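# Slide the held gear onto its shaft, meshed

## Task

The left hand starts with a gear held a little above the top of a shaft. Lower the gear onto that shaft until it is fully seated at the bottom, with its face perpendicular to the shaft, and with its teeth engaged with the neighbouring gear. Forcing or wedging it with excessive push counts as failure.

## Robot and tools

Robot: two arms, left_arm and right_arm, each ending in a five-finger hand (the left hand mirrors the right). Base positions in the scene frame: left_arm at (-0.021, +0.379, 0) m, right_arm at (+0.041, -0.529, 0) m, each yawed slightly. A post stands behind the arms. Here only the left hand, which already grips the gear, should need to move.

Frames. Scene frame: origin at table height midway between the arms, +z up, +x out over the table, left_arm on the +y side. Fixed cameras and the table use it. Each arm reports its hand pose, velocities, Hand target and wrist-camera pose in its own base frame. Motion offsets are along the current Hand target's own axes. The hand point sits 0.05 m in front of the palm and 0.15 m out from the wrist flange: +z runs along the straight fingers, +y out of the palm, +x across the palm (on the left hand +x points toward the thumb; on the right hand, away from it). Fingers extend 0.06-0.07 m past the point.

A row is 28 numbers, each in [-1, 1]: left dx, dy, dz, rx, ry, rz, then left little, ring, middle, index, thumb_bend, thumb_turn, force_limit, speed; then the same 14 for the right arm. Pose numbers are offsets (not poses) from the Hand target as it stood when the action or move began; 1.0 = 0.6 m or 180 degrees, so 0.01 m is about 0.0167. rx, ry, rz form one rotation vector. Zeros for all six pose numbers mean no new request for that arm. Finger numbers are absolute targets: +1 open/straight, -1 closed; thumb_turn -1 puts the thumb opposite the fingers, +1 beside the palm. force_limit maps -1..+1 to about 0..10 N at the fingertip (0..15 N for the two thumb motors); speed rises from near zero at -1 to full at +0.48 and stays full above that. To keep a hand as is, resend the eight numbers of its last executed row, never its readings (if none was run yet, send hand_measured plus hand_force_limit and hand_speed). Releasing the gear's grip is a real change, so hold these numbers steady while inserting.

Tools:
- execute_actions(actions, cameras): actions is a list of actions, each a table of up to 15 rows of 28 numbers, one row per 1/30 s; a short table repeats its final row to step 15. Each row counts from the action's start pose, not the previous row. An empty list returns camera images. cameras: list of names (cam_high, cam_left_wrist, cam_right_wrist), ["all"] or [].
- move(target, speed, blend, stop_force, zero, blocking, cameras): target is one 28-number row or a list of up to 15 rows, all offsets from the same starting Hand targets. speed in m/s, 0.002-3.6 (default 0.25; turning limited to twice that in rad/s). blend in m rounds corners of a list. stop_force in N, 3-120, one value for both arms: an arm's path ends when its wrist sensor feels that much extra resistance against the motion; the arm then backs to just before the push and that becomes its Hand target. zero (true by default) re-zeroes the sensor before the move; blocking=false returns early and cannot be combined with stop_force. A move stops after 10 s total. The result adds a "move:" line: done, off_target, moving, held or fault, plus limits such as paced (pose clipped) or held (step withheld).
- wait(seconds 0-3600), stop(), zoom_image(camera, region [x0,y0,x1,y1], at most 504x504 px, only on the newest images), show_instructions(), zero_wrist_force(arm: left_arm or right_arm), finished_scene(scene=1), which is final.

Results give per arm end_effector_position (m), end_effector_quat_wxyz, velocities, Hand target, joint positions and torques, hand_measured, hand_stopped_by (moving, target, force, stalled, fault), hand_load_n (positive when pushed open; a drop to about 0 signals a lost grip), and Wrist force and Wrist torque in the hand point axes plus the largest reading since last shown. A surface push shows as force from the surface into the arm. The hand point often rests a little short of the Hand target; send the gap as a fresh offset. Orientation commands are clipped to 32 degrees from the measured orientation each step.

Suggested order: look with the cameras (zoom on the gear and shaft), check the gear is coaxial with the shaft and its teeth line up with the neighbour, correct small tilts or yaw by tiny rotation offsets, then lower slowly along the shaft axis with a modest stop_force (for example a few N at around 0.005 m/s). If it catches, lift slightly, turn a little about the shaft to find mesh, and try again. Confirm it is seated with images, then release only if needed and back away before finishing.

Avoid: heavy pushing or jamming (fails the task), fast contact, dropping the gear even a few millimetres or letting go while it moves, knocking anything off the table, arm-to-arm contact, and hitting fixed objects. A net push near 150 N or excess joint torque triggers a 10 s fault stop; prolonged strain heats motors and can lock an arm for 30-60 s.

Each tool is called after "Call:" as name(argument=value, ...) on one line, values as JSON.

Reference images:

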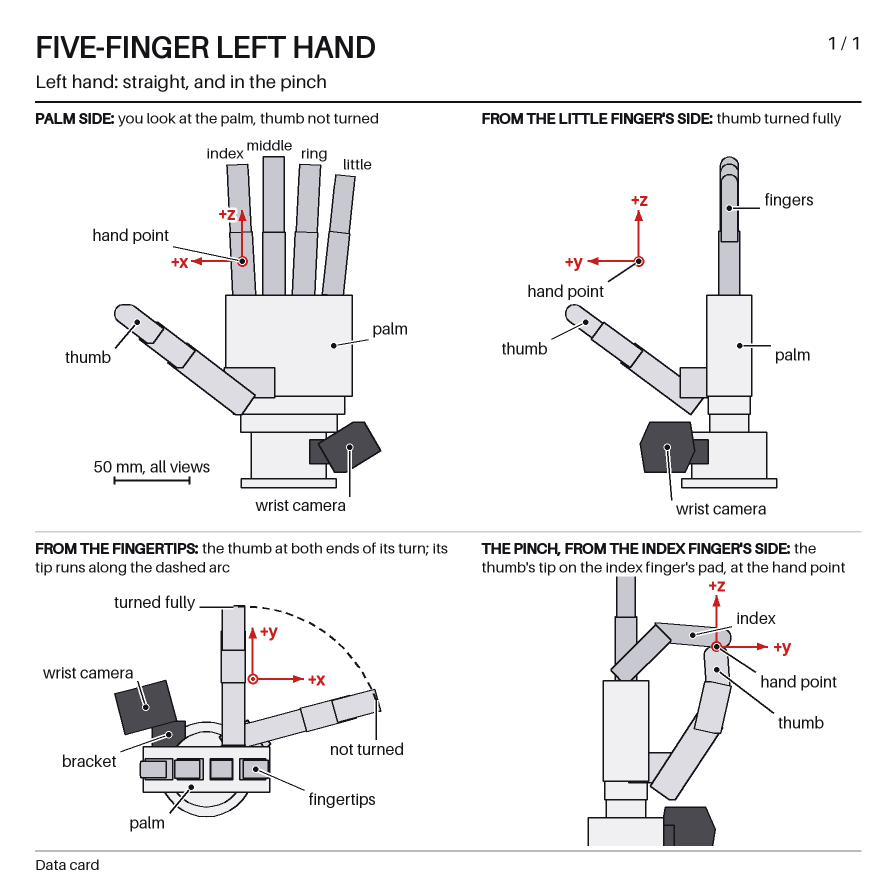

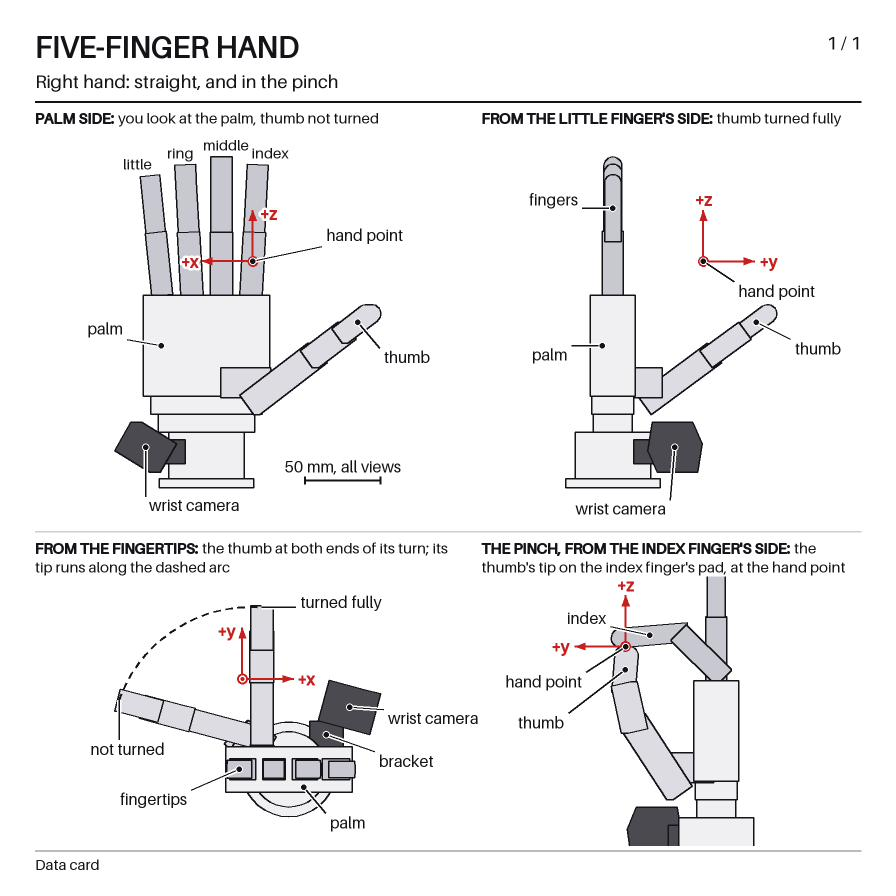

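## Session

Call:
execute_actions(actions=[])

Scene clock: 0.00 s.
left_arm: end_effector_position=(+0.4168, -0.1853, +0.1646) hand_measured=(-1.000, -1.000, +0.040, +0.040, +0.032, -0.922) hand_load_n=(+0.0, +0.0, +12.0, +10.0, +3.0, +0.0) hand_stopped_by=(target, target, force, force, target, target) hand_force_limit=1.00 hand_speed=-0.90 end_effector_quat_wxyz=(-0.578, +0.795, -0.146, +0.115) | right_arm: end_effector_position=(+0.2703, +0.1221, +0.2094) hand_measured=(+1.000, +1.000, +1.000, +1.000, +1.000, +1.000) hand_load_n=(+0.0, +0.0, +0.0, +0.0, +0.0, +0.0) hand_stopped_by=(target, target, target, target, target, target) hand_force_limit=0.00 hand_speed=-0.80 end_effector_quat_wxyz=(+0.000, +0.000, +1.000, +0.000)
Joint positions: left_arm=[2.529 -1.728 -2.028 -1.583 -3.529 -2.25] | right_arm=[-0.316 -1.723 2.042 1.252 1.571 -1.887]
Joint velocities: within noise
Joint torques (N m): no reading
Wrist force (N): no reading
Wrist torque (N m): no reading
Wrist force, peak (N): no reading
Hand target: left_arm +0.4168, -0.1853, +0.1646; -0.578, +0.795, -0.146, +0.115 | right_arm +0.2703, +0.1221, +0.2094; +0.000, +0.000, +1.000, +0.000

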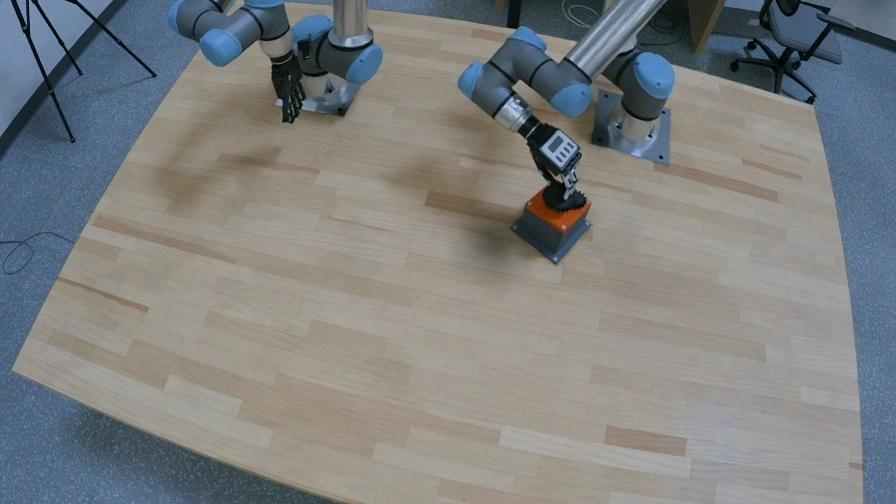

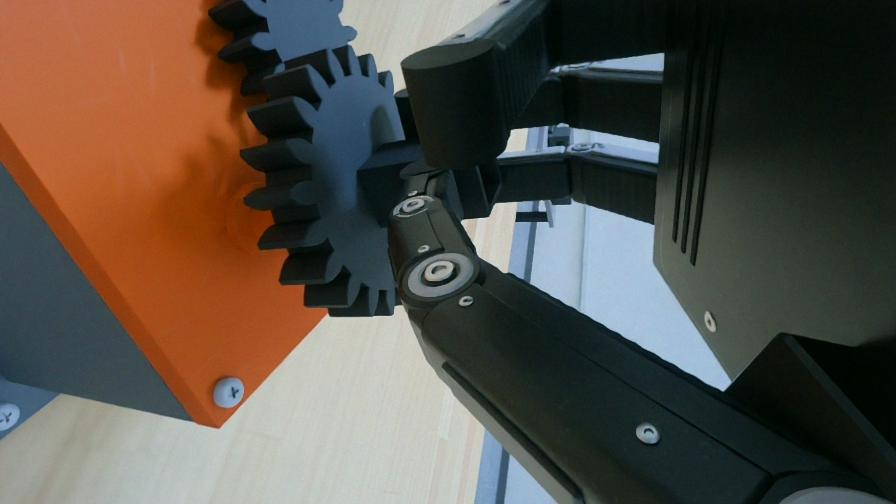

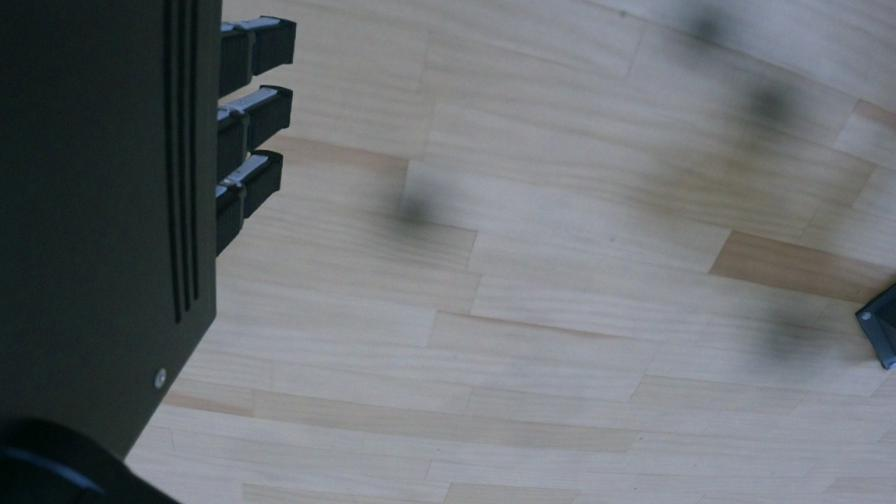

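Call:
zoom_image(camera="cam_high", region=[480, 120, 640, 280])

Call:
zoom_image(camera="cam_left_wrist", region=[150, 0, 550, 400])

Scaled by 3.150 from the camera's image (finer frame: 1280x720).

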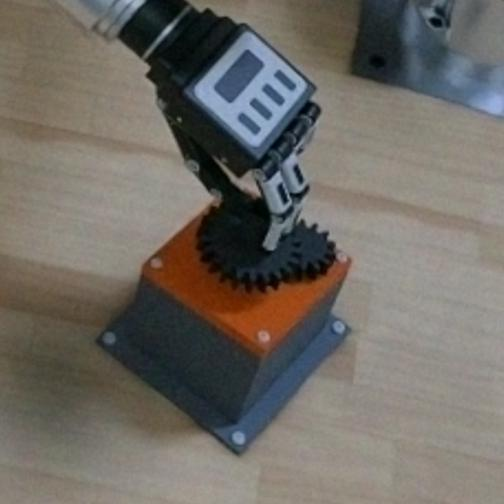

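Scaled by 1.260 from the camera's image (finer frame: 1280x720).

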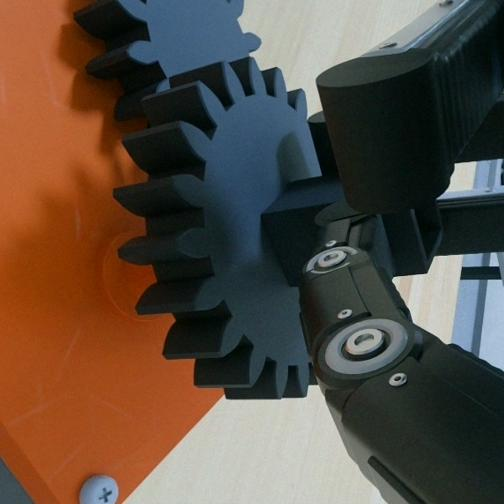

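Call:
zoom_image(camera="cam_left_wrist", region=[200, 120, 440, 330])

Call:
zoom_image(camera="cam_left_wrist", region=[180, 0, 420, 200])

Call:
zoom_image(camera="cam_high", region=[530, 165, 600, 235])

Scaled by 2.100 from the camera's image (finer frame: 1280x720).

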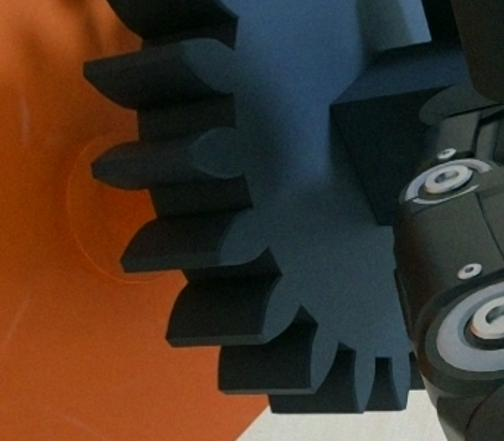

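Scaled by 2.100 from the camera's image (finer frame: 1280x720).

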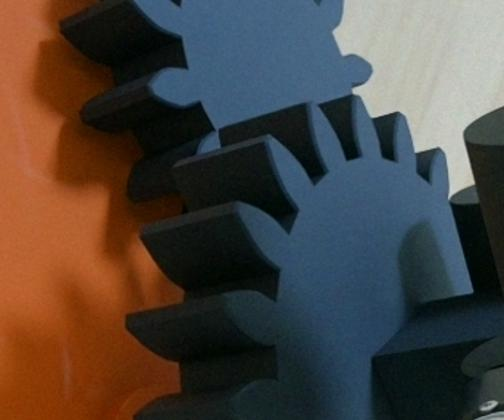

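Scaled by 7.200 from the camera's image (finer frame: 1280x720).

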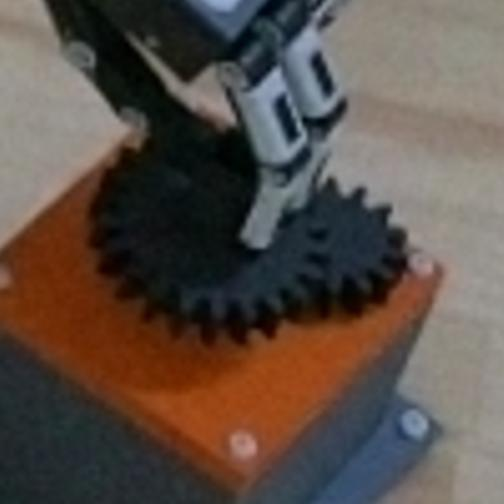

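Call:
zoom_image(camera="cam_left_wrist", region=[200, 0, 350, 130])

Call:
zoom_image(camera="cam_left_wrist", region=[220, 130, 340, 330])

Call:
zoom_image(camera="cam_left_wrist", region=[330, 100, 530, 240])

Scaled by 3.360 from the camera's image (finer frame: 1280x720).

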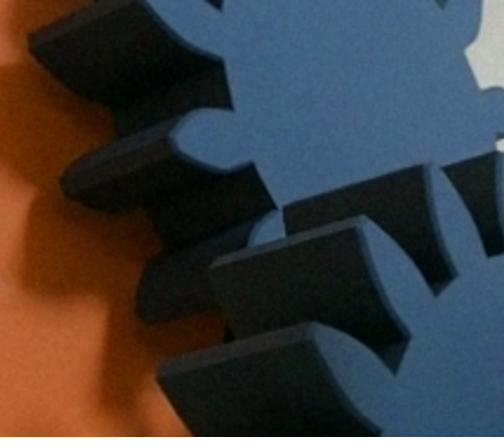

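Scaled by 2.520 from the camera's image (finer frame: 1280x720).

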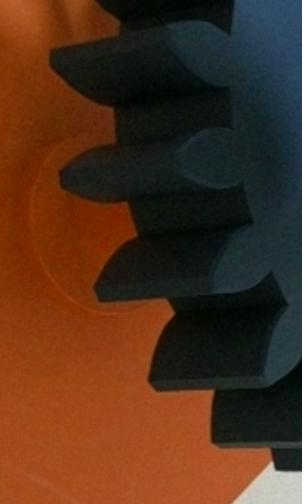

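Scaled by 2.520 from the camera's image (finer frame: 1280x720).

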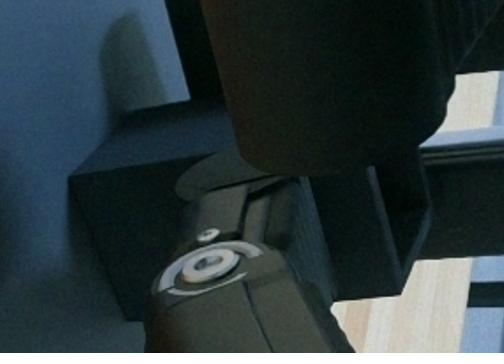

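Call:
move(target=[0.0009,-0.0635,-0.0205,0,0,0,-1,-1,0.04,0.04,0.032,-0.922,1.0,-0.9,0,0,0,0,0,0,1,1,1,1,1,1,0,-0.8], speed=0.05, cameras=["all"])

Scene clock: 117.87 s.
left_arm: end_effector_position=(+0.4168, -0.1854, +0.2048) hand_measured=(-1.000, -1.000, +0.042, +0.042, +0.032, -0.922) hand_load_n=(+0.5, +0.0, +11.0, +9.0, +3.0, +0.0) hand_stopped_by=(target, target, force, target, target, target) hand_force_limit=1.00 hand_speed=-0.90 end_effector_quat_wxyz=(-0.578, +0.795, -0.145, +0.116) | right_arm: end_effector_position=(+0.2703, +0.1221, +0.2094) hand_measured=(+1.000, +1.000, +1.000, +1.000, +1.000, +1.000) hand_load_n=(+0.0, +0.0, +0.0, +0.0, +0.0, +0.0) hand_stopped_by=(target, target, target, target, target, target) hand_force_limit=0.00 hand_speed=-0.80 end_effector_quat_wxyz=(+0.000, +0.000, +1.000, +0.000)
Joint positions: left_arm=[2.529 -1.673 -1.971 -1.695 -3.529 -2.25] | right_arm=[-0.316 -1.723 2.042 1.252 1.571 -1.887]
Joint torques (N m): left_arm=[-6.07 14.71 12.48 3.15 -0.74 -1.56] | right_arm=[-1.02 -13.45 -17.42 2.1 0.14 0.12]
Wrist force (N): left_arm=[-0.5 -0.1 0.0] | right_arm=[0.1 0.1 -0.1]
Wrist torque (N m): left_arm=[-0.03 0.06 -0.02] | right_arm=[0.03 -0.01 0.01]
Wrist force, peak (N): left_arm=[-0.1 1.0 0.6] | right_arm=[-0.2 0.6 0.1]
Hand target: left_arm +0.4167, -0.1854, +0.2047; -0.578, +0.795, -0.146, +0.115 | right_arm +0.2703, +0.1221, +0.2094; +0.000, +0.000, +1.000, +0.000
Off the commanded pose: left_arm 0.000 m, 0 deg | right_arm 0.000 m, 0 deg.
move: done
cam_left_wrist: T_world_to_cam=[[0.28337, 0.21014, 0.9357, -0.27188], [0.552, -0.8336, 0.02004, -0.39736], [0.78421, 0.51083, -0.35222, -0.04617]] pos_world=[0.3326, -0.25052, 0.2461]

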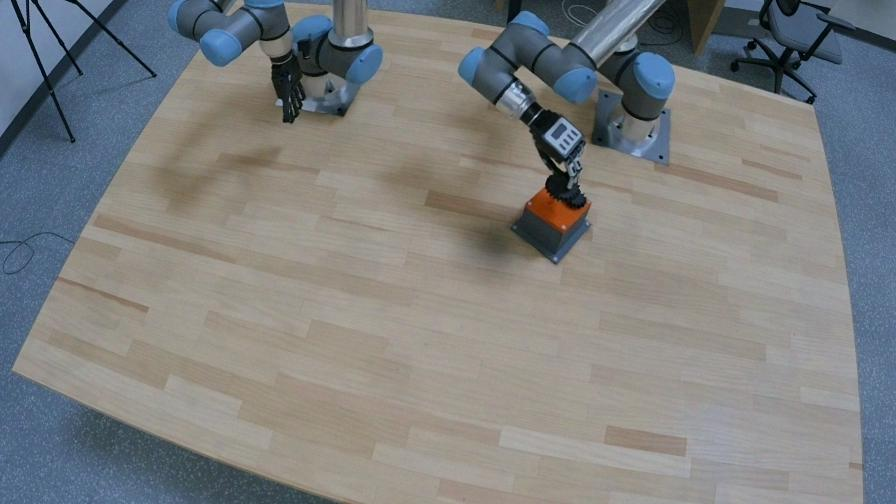

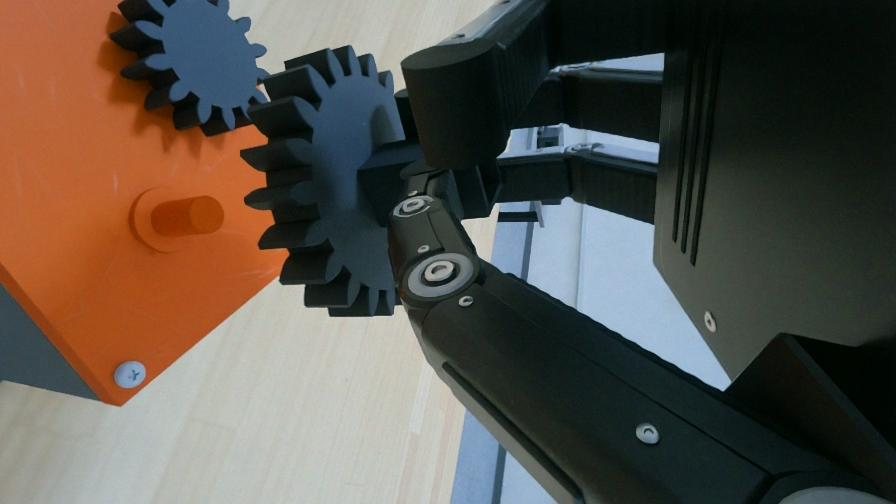

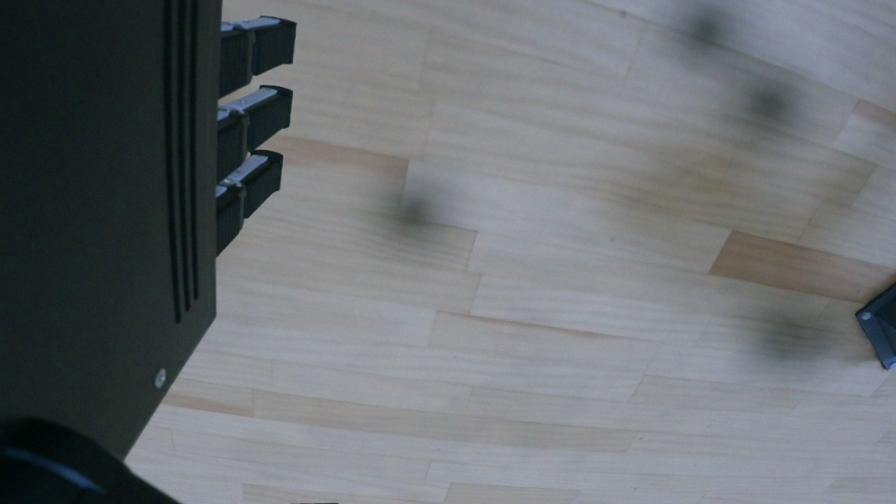

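Call:
zoom_image(camera="cam_left_wrist", region=[100, 150, 280, 280])

Call:
zoom_image(camera="cam_left_wrist", region=[90, 0, 290, 150])

Call:
zoom_image(camera="cam_left_wrist", region=[230, 30, 410, 180])

Call:
zoom_image(camera="cam_left_wrist", region=[230, 180, 410, 330])

Scaled by 2.800 from the camera's image (finer frame: 1280x720).

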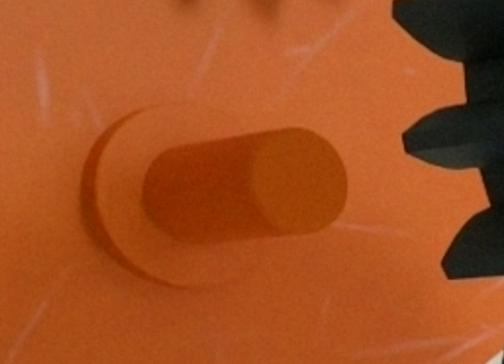

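Scaled by 2.520 from the camera's image (finer frame: 1280x720).

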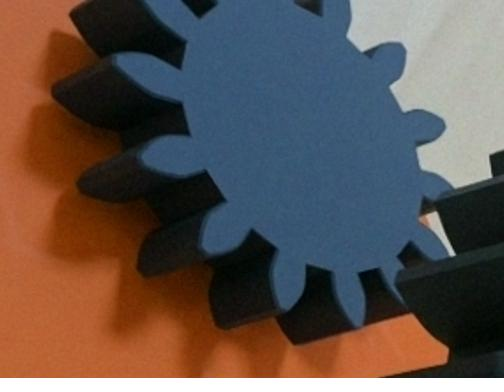

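Scaled by 2.800 from the camera's image (finer frame: 1280x720).

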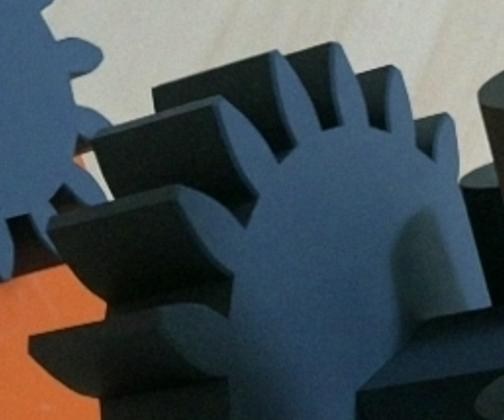

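Scaled by 2.800 from the camera's image (finer frame: 1280x720).

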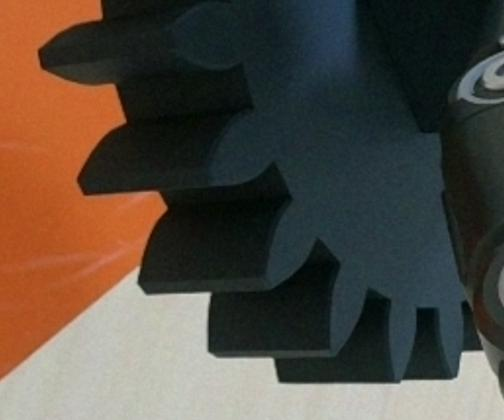

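Call:
move(target=[-0.0545,-0.0125,0.0362,0,0,0,-1,-1,0.04,0.04,0.032,-0.922,1.0,-0.9,0,0,0,0,0,0,1,1,1,1,1,1,0,-0.8], speed=0.08, cameras=["cam_left_wrist"])

Call:
zoom_image(camera="cam_left_wrist", region=[50, 180, 350, 480])

Call:
zoom_image(camera="cam_left_wrist", region=[50, 30, 300, 280])

Scene clock: 159.37 s.
left_arm: end_effector_position=(+0.3947, -0.1520, +0.2047) hand_measured=(-1.000, -1.000, +0.042, +0.042, +0.032, -0.922) hand_load_n=(+0.0, +0.0, +11.0, +9.0, +3.0, +0.0) hand_stopped_by=(target, target, force, target, target, target) hand_force_limit=1.00 hand_speed=-0.90 end_effector_quat_wxyz=(-0.578, +0.795, -0.146, +0.115) | right_arm: end_effector_position=(+0.2703, +0.1221, +0.2094) hand_measured=(+1.000, +1.000, +1.000, +1.000, +1.000, +1.000) hand_load_n=(+0.0, +0.0, +0.0, +0.0, +0.0, +0.0) hand_stopped_by=(target, target, target, target, target, target) hand_force_limit=0.00 hand_speed=-0.80 end_effector_quat_wxyz=(+0.000, +0.000, +1.000, +0.000)
Joint positions: left_arm=[2.563 -1.576 -2.091 -1.6 -3.51 -2.174] | right_arm=[-0.316 -1.723 2.042 1.252 1.571 -1.887]
Joint torques (N m): left_arm=[-6.64 15.25 26.5 0.59 -1.76 -1.73] | right_arm=[-0.55 -13.46 -17.13 2.19 0.14 0.13]
Wrist force (N): left_arm=[-0.6 -0.1 0.3] | right_arm=[0.0 0.2 0.0]
Wrist torque (N m): left_arm=[-0.08 0.09 -0.03] | right_arm=[0.04 0.01 0.00]
Wrist force, peak (N): left_arm=[-1.3 -0.3 0.9] | right_arm=[-0.1 0.6 -0.2]
Hand target: left_arm +0.3947, -0.1521, +0.2047; -0.578, +0.795, -0.146, +0.115 | right_arm +0.2703, +0.1221, +0.2094; +0.000, +0.000, +1.000, +0.000
Off the commanded pose: left_arm 0.000 m, 0 deg | right_arm 0.000 m, 0 deg.
move: done
cam_left_wrist: T_world_to_cam=[[0.28359, 0.20998, 0.93567, -0.27266], [0.55204, -0.83358, 0.01975, -0.35731], [0.78411, 0.51093, -0.35231, -0.04594]] pos_world=[0.3106, -0.21712, 0.246]

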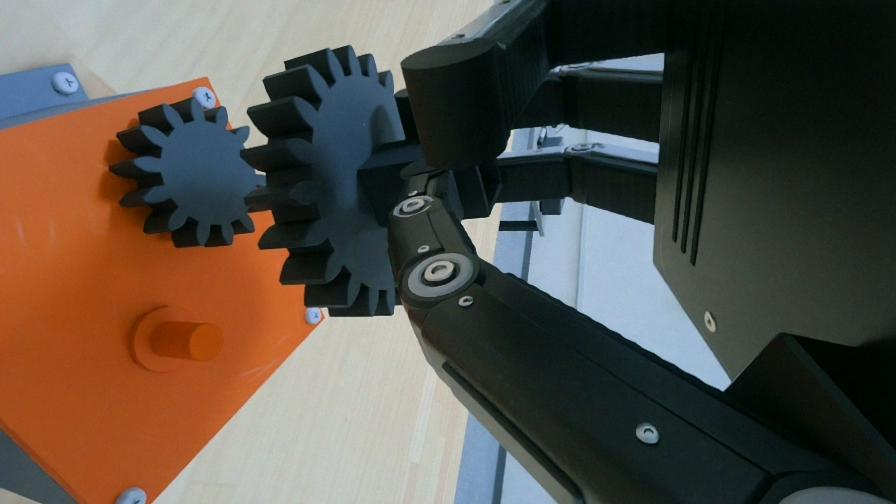

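Scaled by 1.680 from the camera's image (finer frame: 1280x720).

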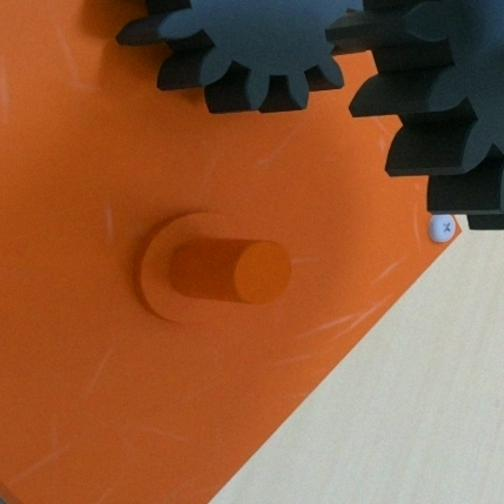

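Scaled by 2.016 from the camera's image (finer frame: 1280x720).

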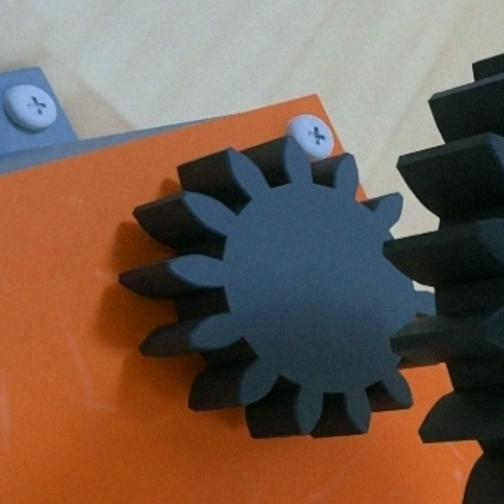

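Call:
move(target=[-0.0575,0.0242,-0.078,0,0,0,-1,-1,0.04,0.04,0.032,-0.922,1.0,-0.9,0,0,0,0,0,0,1,1,1,1,1,1,0,-0.8], speed=0.1, cameras=["cam_left_wrist"])

Call:
zoom_image(camera="cam_left_wrist", region=[100, 180, 300, 380])

Call:
zoom_image(camera="cam_left_wrist", region=[100, 50, 300, 250])

Call:
zoom_image(camera="cam_left_wrist", region=[0, 0, 400, 504])

Scene clock: 193.33 s.
left_arm: end_effector_position=(+0.3447, -0.1851, +0.2046) hand_measured=(-1.000, -1.000, +0.042, +0.042, +0.032, -0.922) hand_load_n=(+0.0, +0.0, +11.0, +9.0, +2.5, +0.0) hand_stopped_by=(target, target, force, target, target, target) hand_force_limit=1.00 hand_speed=-0.90 end_effector_quat_wxyz=(-0.578, +0.795, -0.146, +0.115) | right_arm: end_effector_position=(+0.2703, +0.1221, +0.2094) hand_measured=(+1.000, +1.000, +1.000, +1.000, +1.000, +1.000) hand_load_n=(+0.0, +0.0, +0.0, +0.0, +0.0, +0.0) hand_stopped_by=(target, target, target, target, target, target) hand_force_limit=0.00 hand_speed=-0.80 end_effector_quat_wxyz=(+0.000, +0.000, +1.000, +0.000)
Joint positions: left_arm=[2.43 -1.582 -2.032 -1.893 -3.593 -2.434] | right_arm=[-0.316 -1.723 2.042 1.252 1.571 -1.887]
Joint torques (N m): left_arm=[-1.86 28.96 11.88 0.8 3.19 -0.47] | right_arm=[-1.76 -13.4 -16.95 2.24 0.01 0.13]
Wrist force (N): left_arm=[-0.3 0.2 0.7] | right_arm=[-0.2 0.3 -0.1]
Wrist torque (N m): left_arm=[0.00 0.04 -0.15] | right_arm=[0.06 0.03 0.00]
Wrist force, peak (N): left_arm=[-0.2 -0.5 1.2] | right_arm=[0.0 0.6 -0.2]
Hand target: left_arm +0.3447, -0.1851, +0.2046; -0.578, +0.795, -0.146, +0.115 | right_arm +0.2703, +0.1221, +0.2094; +0.000, +0.000, +1.000, +0.000
Off the commanded pose: left_arm 0.000 m, 0 deg | right_arm 0.000 m, 0 deg.
move: done
cam_left_wrist: T_world_to_cam=[[0.28375, 0.21011, 0.9356, -0.25143], [0.55209, -0.83355, 0.01975, -0.3573], [0.78402, 0.51093, -0.35252, 0.01022]] pos_world=[0.2606, -0.25022, 0.2459]

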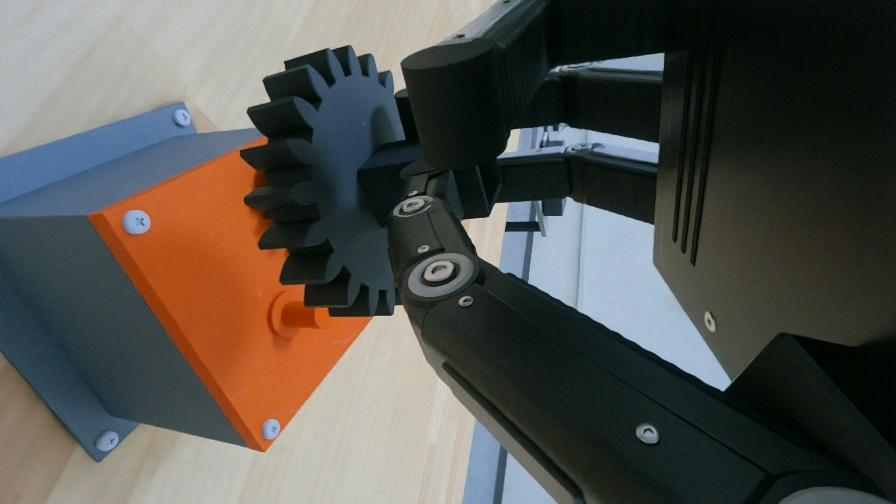

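Scaled by 2.520 from the camera's image (finer frame: 1280x720).

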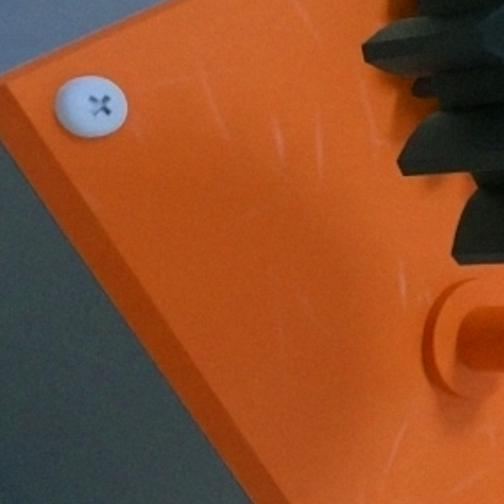

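Scaled by 2.520 from the camera's image (finer frame: 1280x720).

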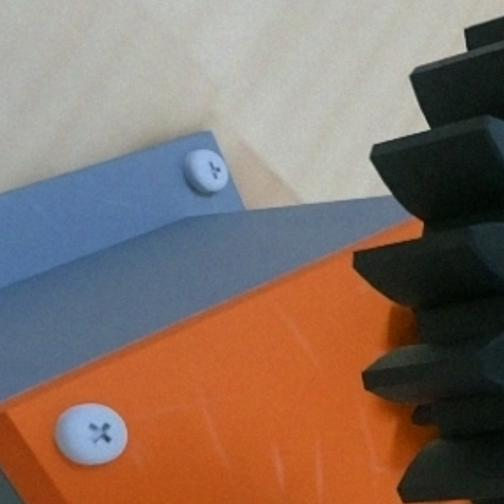

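Scaled by 1.000.

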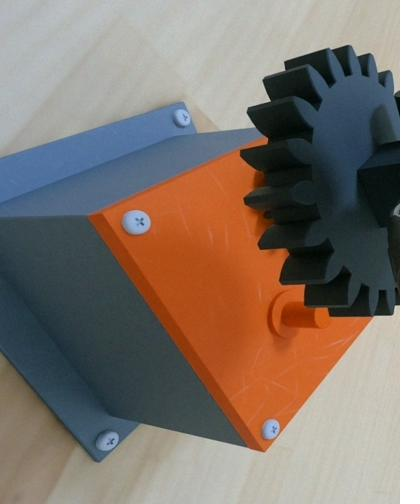

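Call:
move(target=[0.0915,-0.0165,0.0556,0,0,0,-1,-1,0.04,0.04,0.032,-0.922,1.0,-0.9,0,0,0,0,0,0,1,1,1,1,1,1,0,-0.8], speed=0.1, cameras=["cam_left_wrist"])

Call:
zoom_image(camera="cam_left_wrist", region=[100, 0, 280, 180])

Call:
zoom_image(camera="cam_left_wrist", region=[100, 210, 280, 330])

Scene clock: 218.27 s.
left_arm: end_effector_position=(+0.4085, -0.1727, +0.2047) hand_measured=(-1.000, -1.000, +0.042, +0.042, +0.032, -0.922) hand_load_n=(+0.0, +0.0, +11.0, +9.0, +3.0, +0.0) hand_stopped_by=(target, target, force, target, target, target) hand_force_limit=1.00 hand_speed=-0.90 end_effector_quat_wxyz=(-0.578, +0.795, -0.146, +0.115) | right_arm: end_effector_position=(+0.2703, +0.1221, +0.2094) hand_measured=(+1.000, +1.000, +1.000, +1.000, +1.000, +1.000) hand_load_n=(+0.0, +0.0, +0.0, +0.0, +0.0, +0.0) hand_stopped_by=(target, target, target, target, target, target) hand_force_limit=0.00 hand_speed=-0.80 end_effector_quat_wxyz=(+0.000, +0.000, +1.000, +0.000)
Joint positions: left_arm=[2.541 -1.637 -2.017 -1.66 -3.521 -2.223] | right_arm=[-0.316 -1.723 2.042 1.252 1.571 -1.887]
Joint torques (N m): left_arm=[-0.48 27.55 14.37 1.82 -1.48 -0.48] | right_arm=[-0.37 -13.8 -18.65 2.37 -0.03 0.17]
Wrist force (N): left_arm=[-0.5 0.1 0.4] | right_arm=[0.0 0.2 0.0]
Wrist torque (N m): left_arm=[-0.03 0.06 0.01] | right_arm=[0.03 0.00 0.01]
Wrist force, peak (N): left_arm=[-1.2 0.3 0.2] | right_arm=[0.0 0.5 -0.4]
Hand target: left_arm +0.4085, -0.1727, +0.2047; -0.578, +0.795, -0.146, +0.115 | right_arm +0.2703, +0.1221, +0.2094; +0.000, +0.000, +1.000, +0.000
Off the commanded pose: left_arm 0.000 m, 0 deg | right_arm 0.000 m, 0 deg.
move: done
cam_left_wrist: T_world_to_cam=[[0.28368, 0.21004, 0.93563, -0.27221], [0.55209, -0.83355, 0.01973, -0.38213], [0.78404, 0.51095, -0.35243, -0.04605]] pos_world=[0.3243, -0.23782, 0.246]

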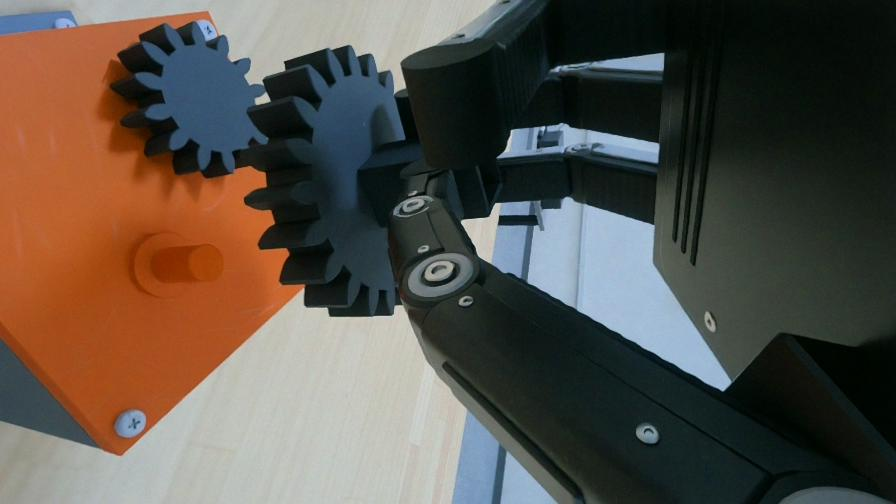

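Scaled by 2.800 from the camera's image (finer frame: 1280x720).

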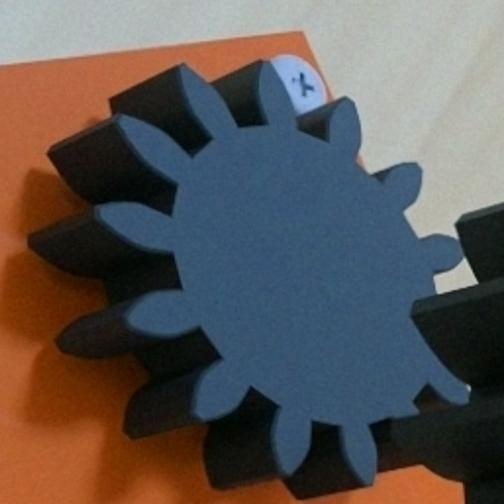

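Scaled by 2.800 from the camera's image (finer frame: 1280x720).

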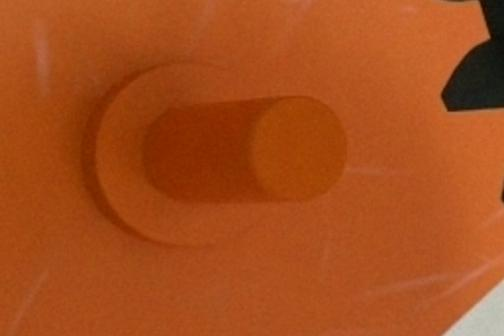

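Call:
zoom_image(camera="cam_left_wrist", region=[240, 35, 340, 135])

Call:
zoom_image(camera="cam_left_wrist", region=[240, 130, 340, 230])

Call:
zoom_image(camera="cam_left_wrist", region=[250, 220, 350, 320])

Call:
zoom_image(camera="cam_left_wrist", region=[310, 230, 410, 330])

Call:
zoom_image(camera="cam_left_wrist", region=[310, 30, 410, 130])

Scaled by 5.040 from the camera's image (finer frame: 1280x720).

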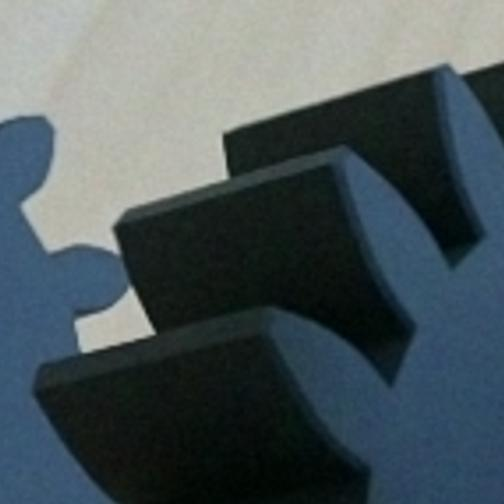

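Scaled by 5.040 from the camera's image (finer frame: 1280x720).

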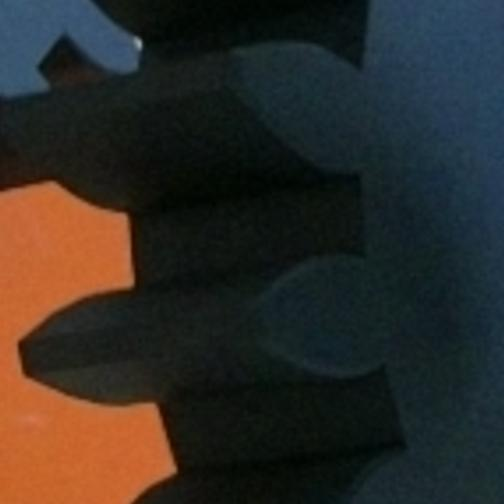

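Scaled by 5.040 from the camera's image (finer frame: 1280x720).

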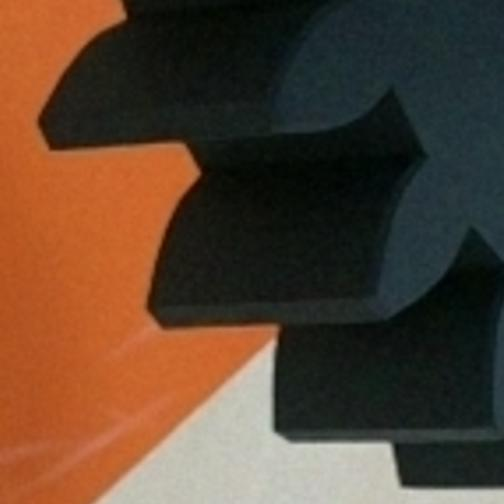

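Scaled by 5.040 from the camera's image (finer frame: 1280x720).

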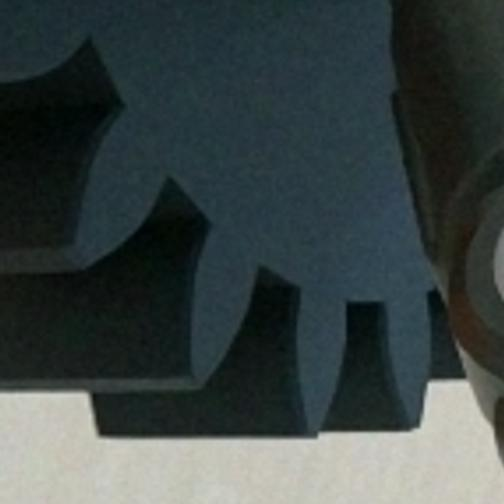

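Scaled by 5.040 from the camera's image (finer frame: 1280x720).

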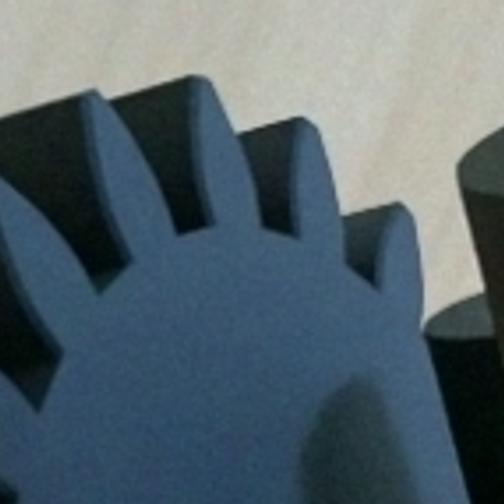

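Call:
zoom_image(camera="cam_left_wrist", region=[100, 0, 200, 100])

Call:
zoom_image(camera="cam_left_wrist", region=[105, 85, 205, 185])

Call:
zoom_image(camera="cam_left_wrist", region=[180, 90, 280, 190])

Call:
zoom_image(camera="cam_left_wrist", region=[180, 10, 280, 110])

Call:
zoom_image(camera="cam_left_wrist", region=[130, 215, 230, 315])

Scaled by 5.040 from the camera's image (finer frame: 1280x720).

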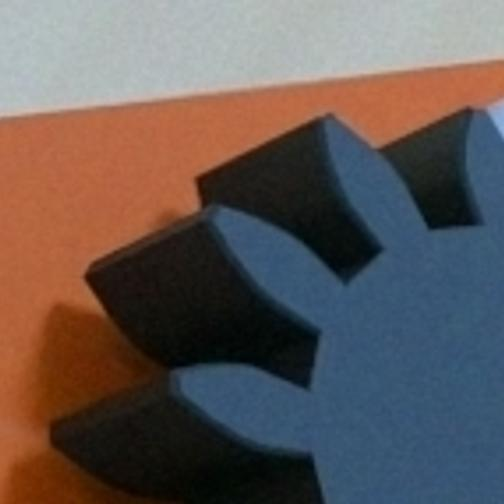

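Scaled by 5.040 from the camera's image (finer frame: 1280x720).

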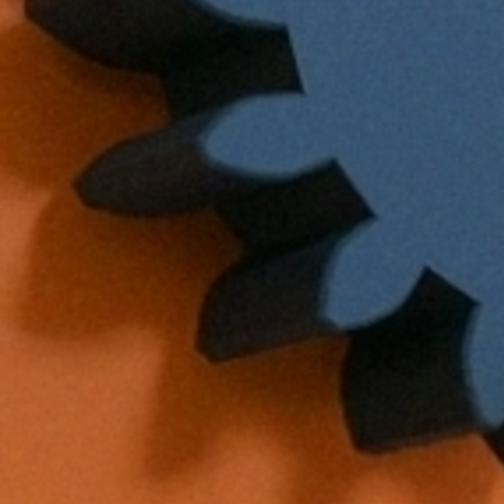

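Scaled by 5.040 from the camera's image (finer frame: 1280x720).

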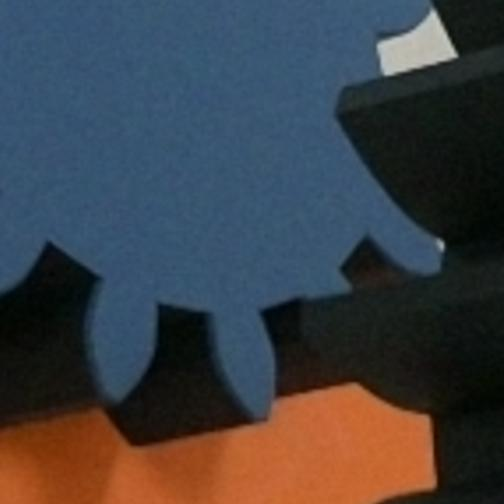

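Scaled by 5.040 from the camera's image (finer frame: 1280x720).

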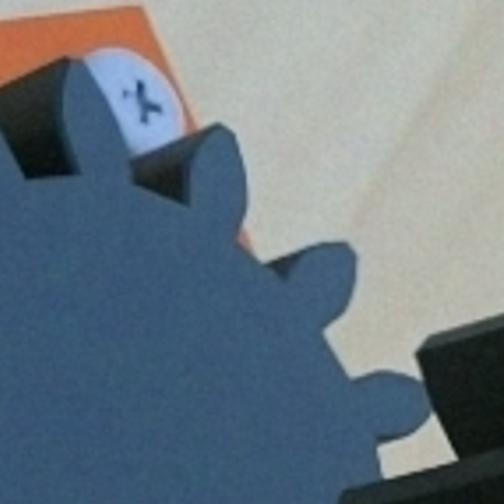

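Scaled by 5.040 from the camera's image (finer frame: 1280x720).

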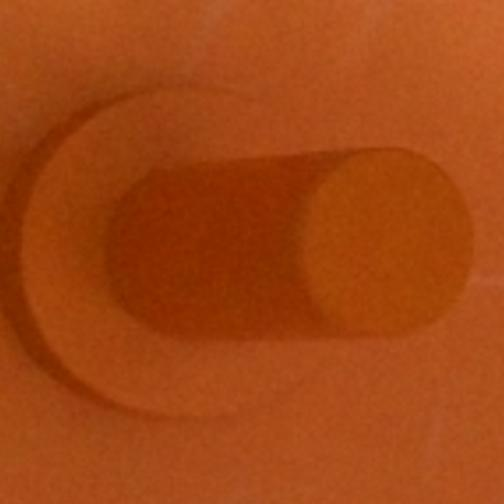

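Call:
move(target=[0.0145,0.0361,-0.0305,0.0157,0,-0.0048,-1,-1,0.04,0.04,0.032,-0.922,1.0,-0.9,0,0,0,0,0,0,1,1,1,1,1,1,0,-0.8], speed=0.06, cameras=["cam_left_wrist","cam_high"])

Call:
zoom_image(camera="cam_left_wrist", region=[100, 140, 300, 320])

Call:
zoom_image(camera="cam_high", region=[520, 160, 600, 240])

Scene clock: 611.37 s.
left_arm: end_effector_position=(+0.4080, -0.1984, +0.1898) hand_measured=(-1.000, -1.000, +0.042, +0.042, +0.032, -0.922) hand_load_n=(+0.0, +0.0, +11.0, +9.0, +3.0, +0.0) hand_stopped_by=(target, target, force, target, target, target) hand_force_limit=1.00 hand_speed=-0.90 end_effector_quat_wxyz=(-0.596, +0.781, -0.137, +0.123) | right_arm: end_effector_position=(+0.2703, +0.1221, +0.2094) hand_measured=(+1.000, +1.000, +1.000, +1.000, +1.000, +1.000) hand_load_n=(+0.0, +0.0, +0.0, +0.0, +0.0, +0.0) hand_stopped_by=(target, target, target, target, target, target) hand_force_limit=0.00 hand_speed=-0.80 end_effector_quat_wxyz=(+0.000, +0.000, +1.000, +0.000)
Joint positions: left_arm=[2.482 -1.732 -1.939 -1.846 -3.524 -2.445] | right_arm=[-0.316 -1.723 2.042 1.252 1.571 -1.887]
Joint torques (N m): left_arm=[6.84 30.29 11.65 1.27 0.24 -0.53] | right_arm=[-0.84 -13.18 -18.54 2.38 -0.11 0.28]
Wrist force (N): left_arm=[-0.5 0.3 1.5] | right_arm=[-0.1 0.3 -0.4]
Wrist torque (N m): left_arm=[-0.04 0.11 -0.15] | right_arm=[0.07 0.04 0.00]
Wrist force, peak (N): left_arm=[-0.9 -0.3 1.8] | right_arm=[-0.2 0.6 -0.4]
Hand target: left_arm +0.4080, -0.1984, +0.1898; -0.596, +0.781, -0.137, +0.123 | right_arm +0.2703, +0.1221, +0.2094; +0.000, +0.000, +1.000, +0.000
Off the commanded pose: left_arm 0.000 m, 0 deg | right_arm 0.000 m, 0 deg.
move: done
cam_left_wrist: T_world_to_cam=[[0.25313, 0.17325, 0.95179, -0.2507], [0.55617, -0.83106, 0.00336, -0.40104], [0.79158, 0.52851, -0.30673, -0.04613]] pos_world=[0.32302, -0.26547, 0.22581]
Images, in order (width x height): cam_high 896x504, cam_left_wrist 896x504.

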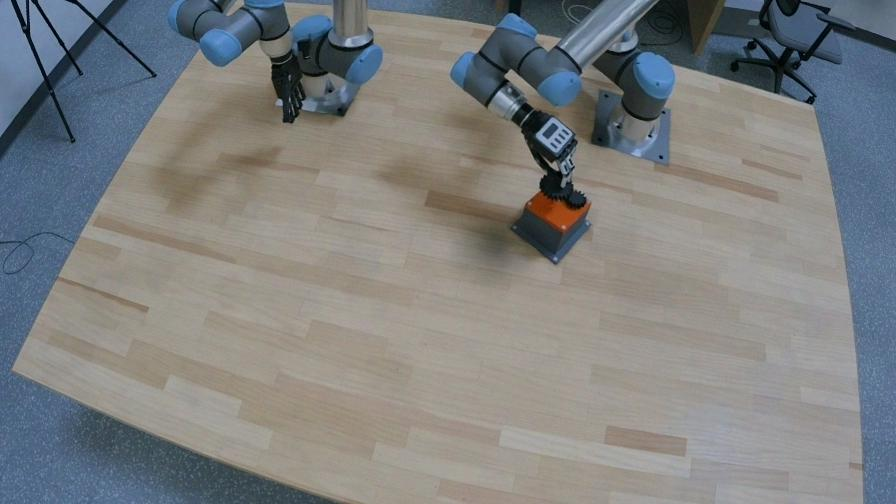

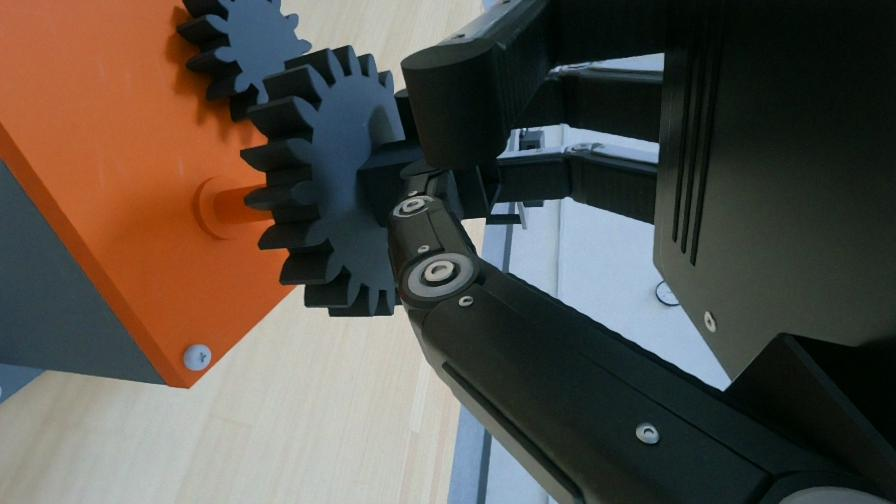

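Scaled by 2.520 from the camera's image (finer frame: 1280x720).

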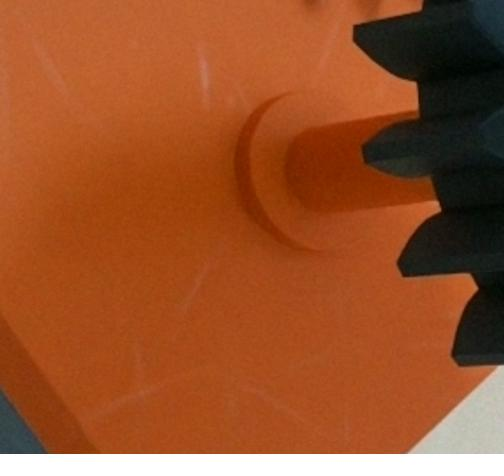

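Scaled by 6.300 from the camera's image (finer frame: 1280x720).

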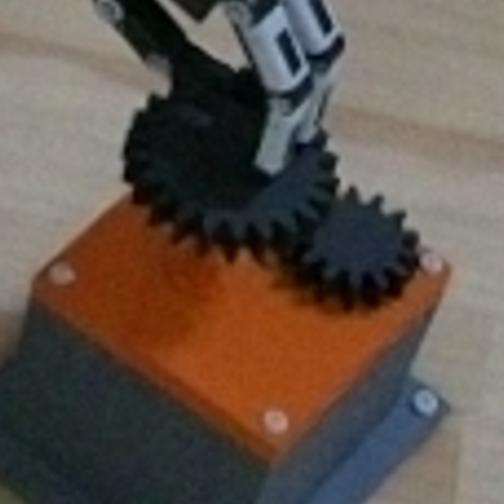

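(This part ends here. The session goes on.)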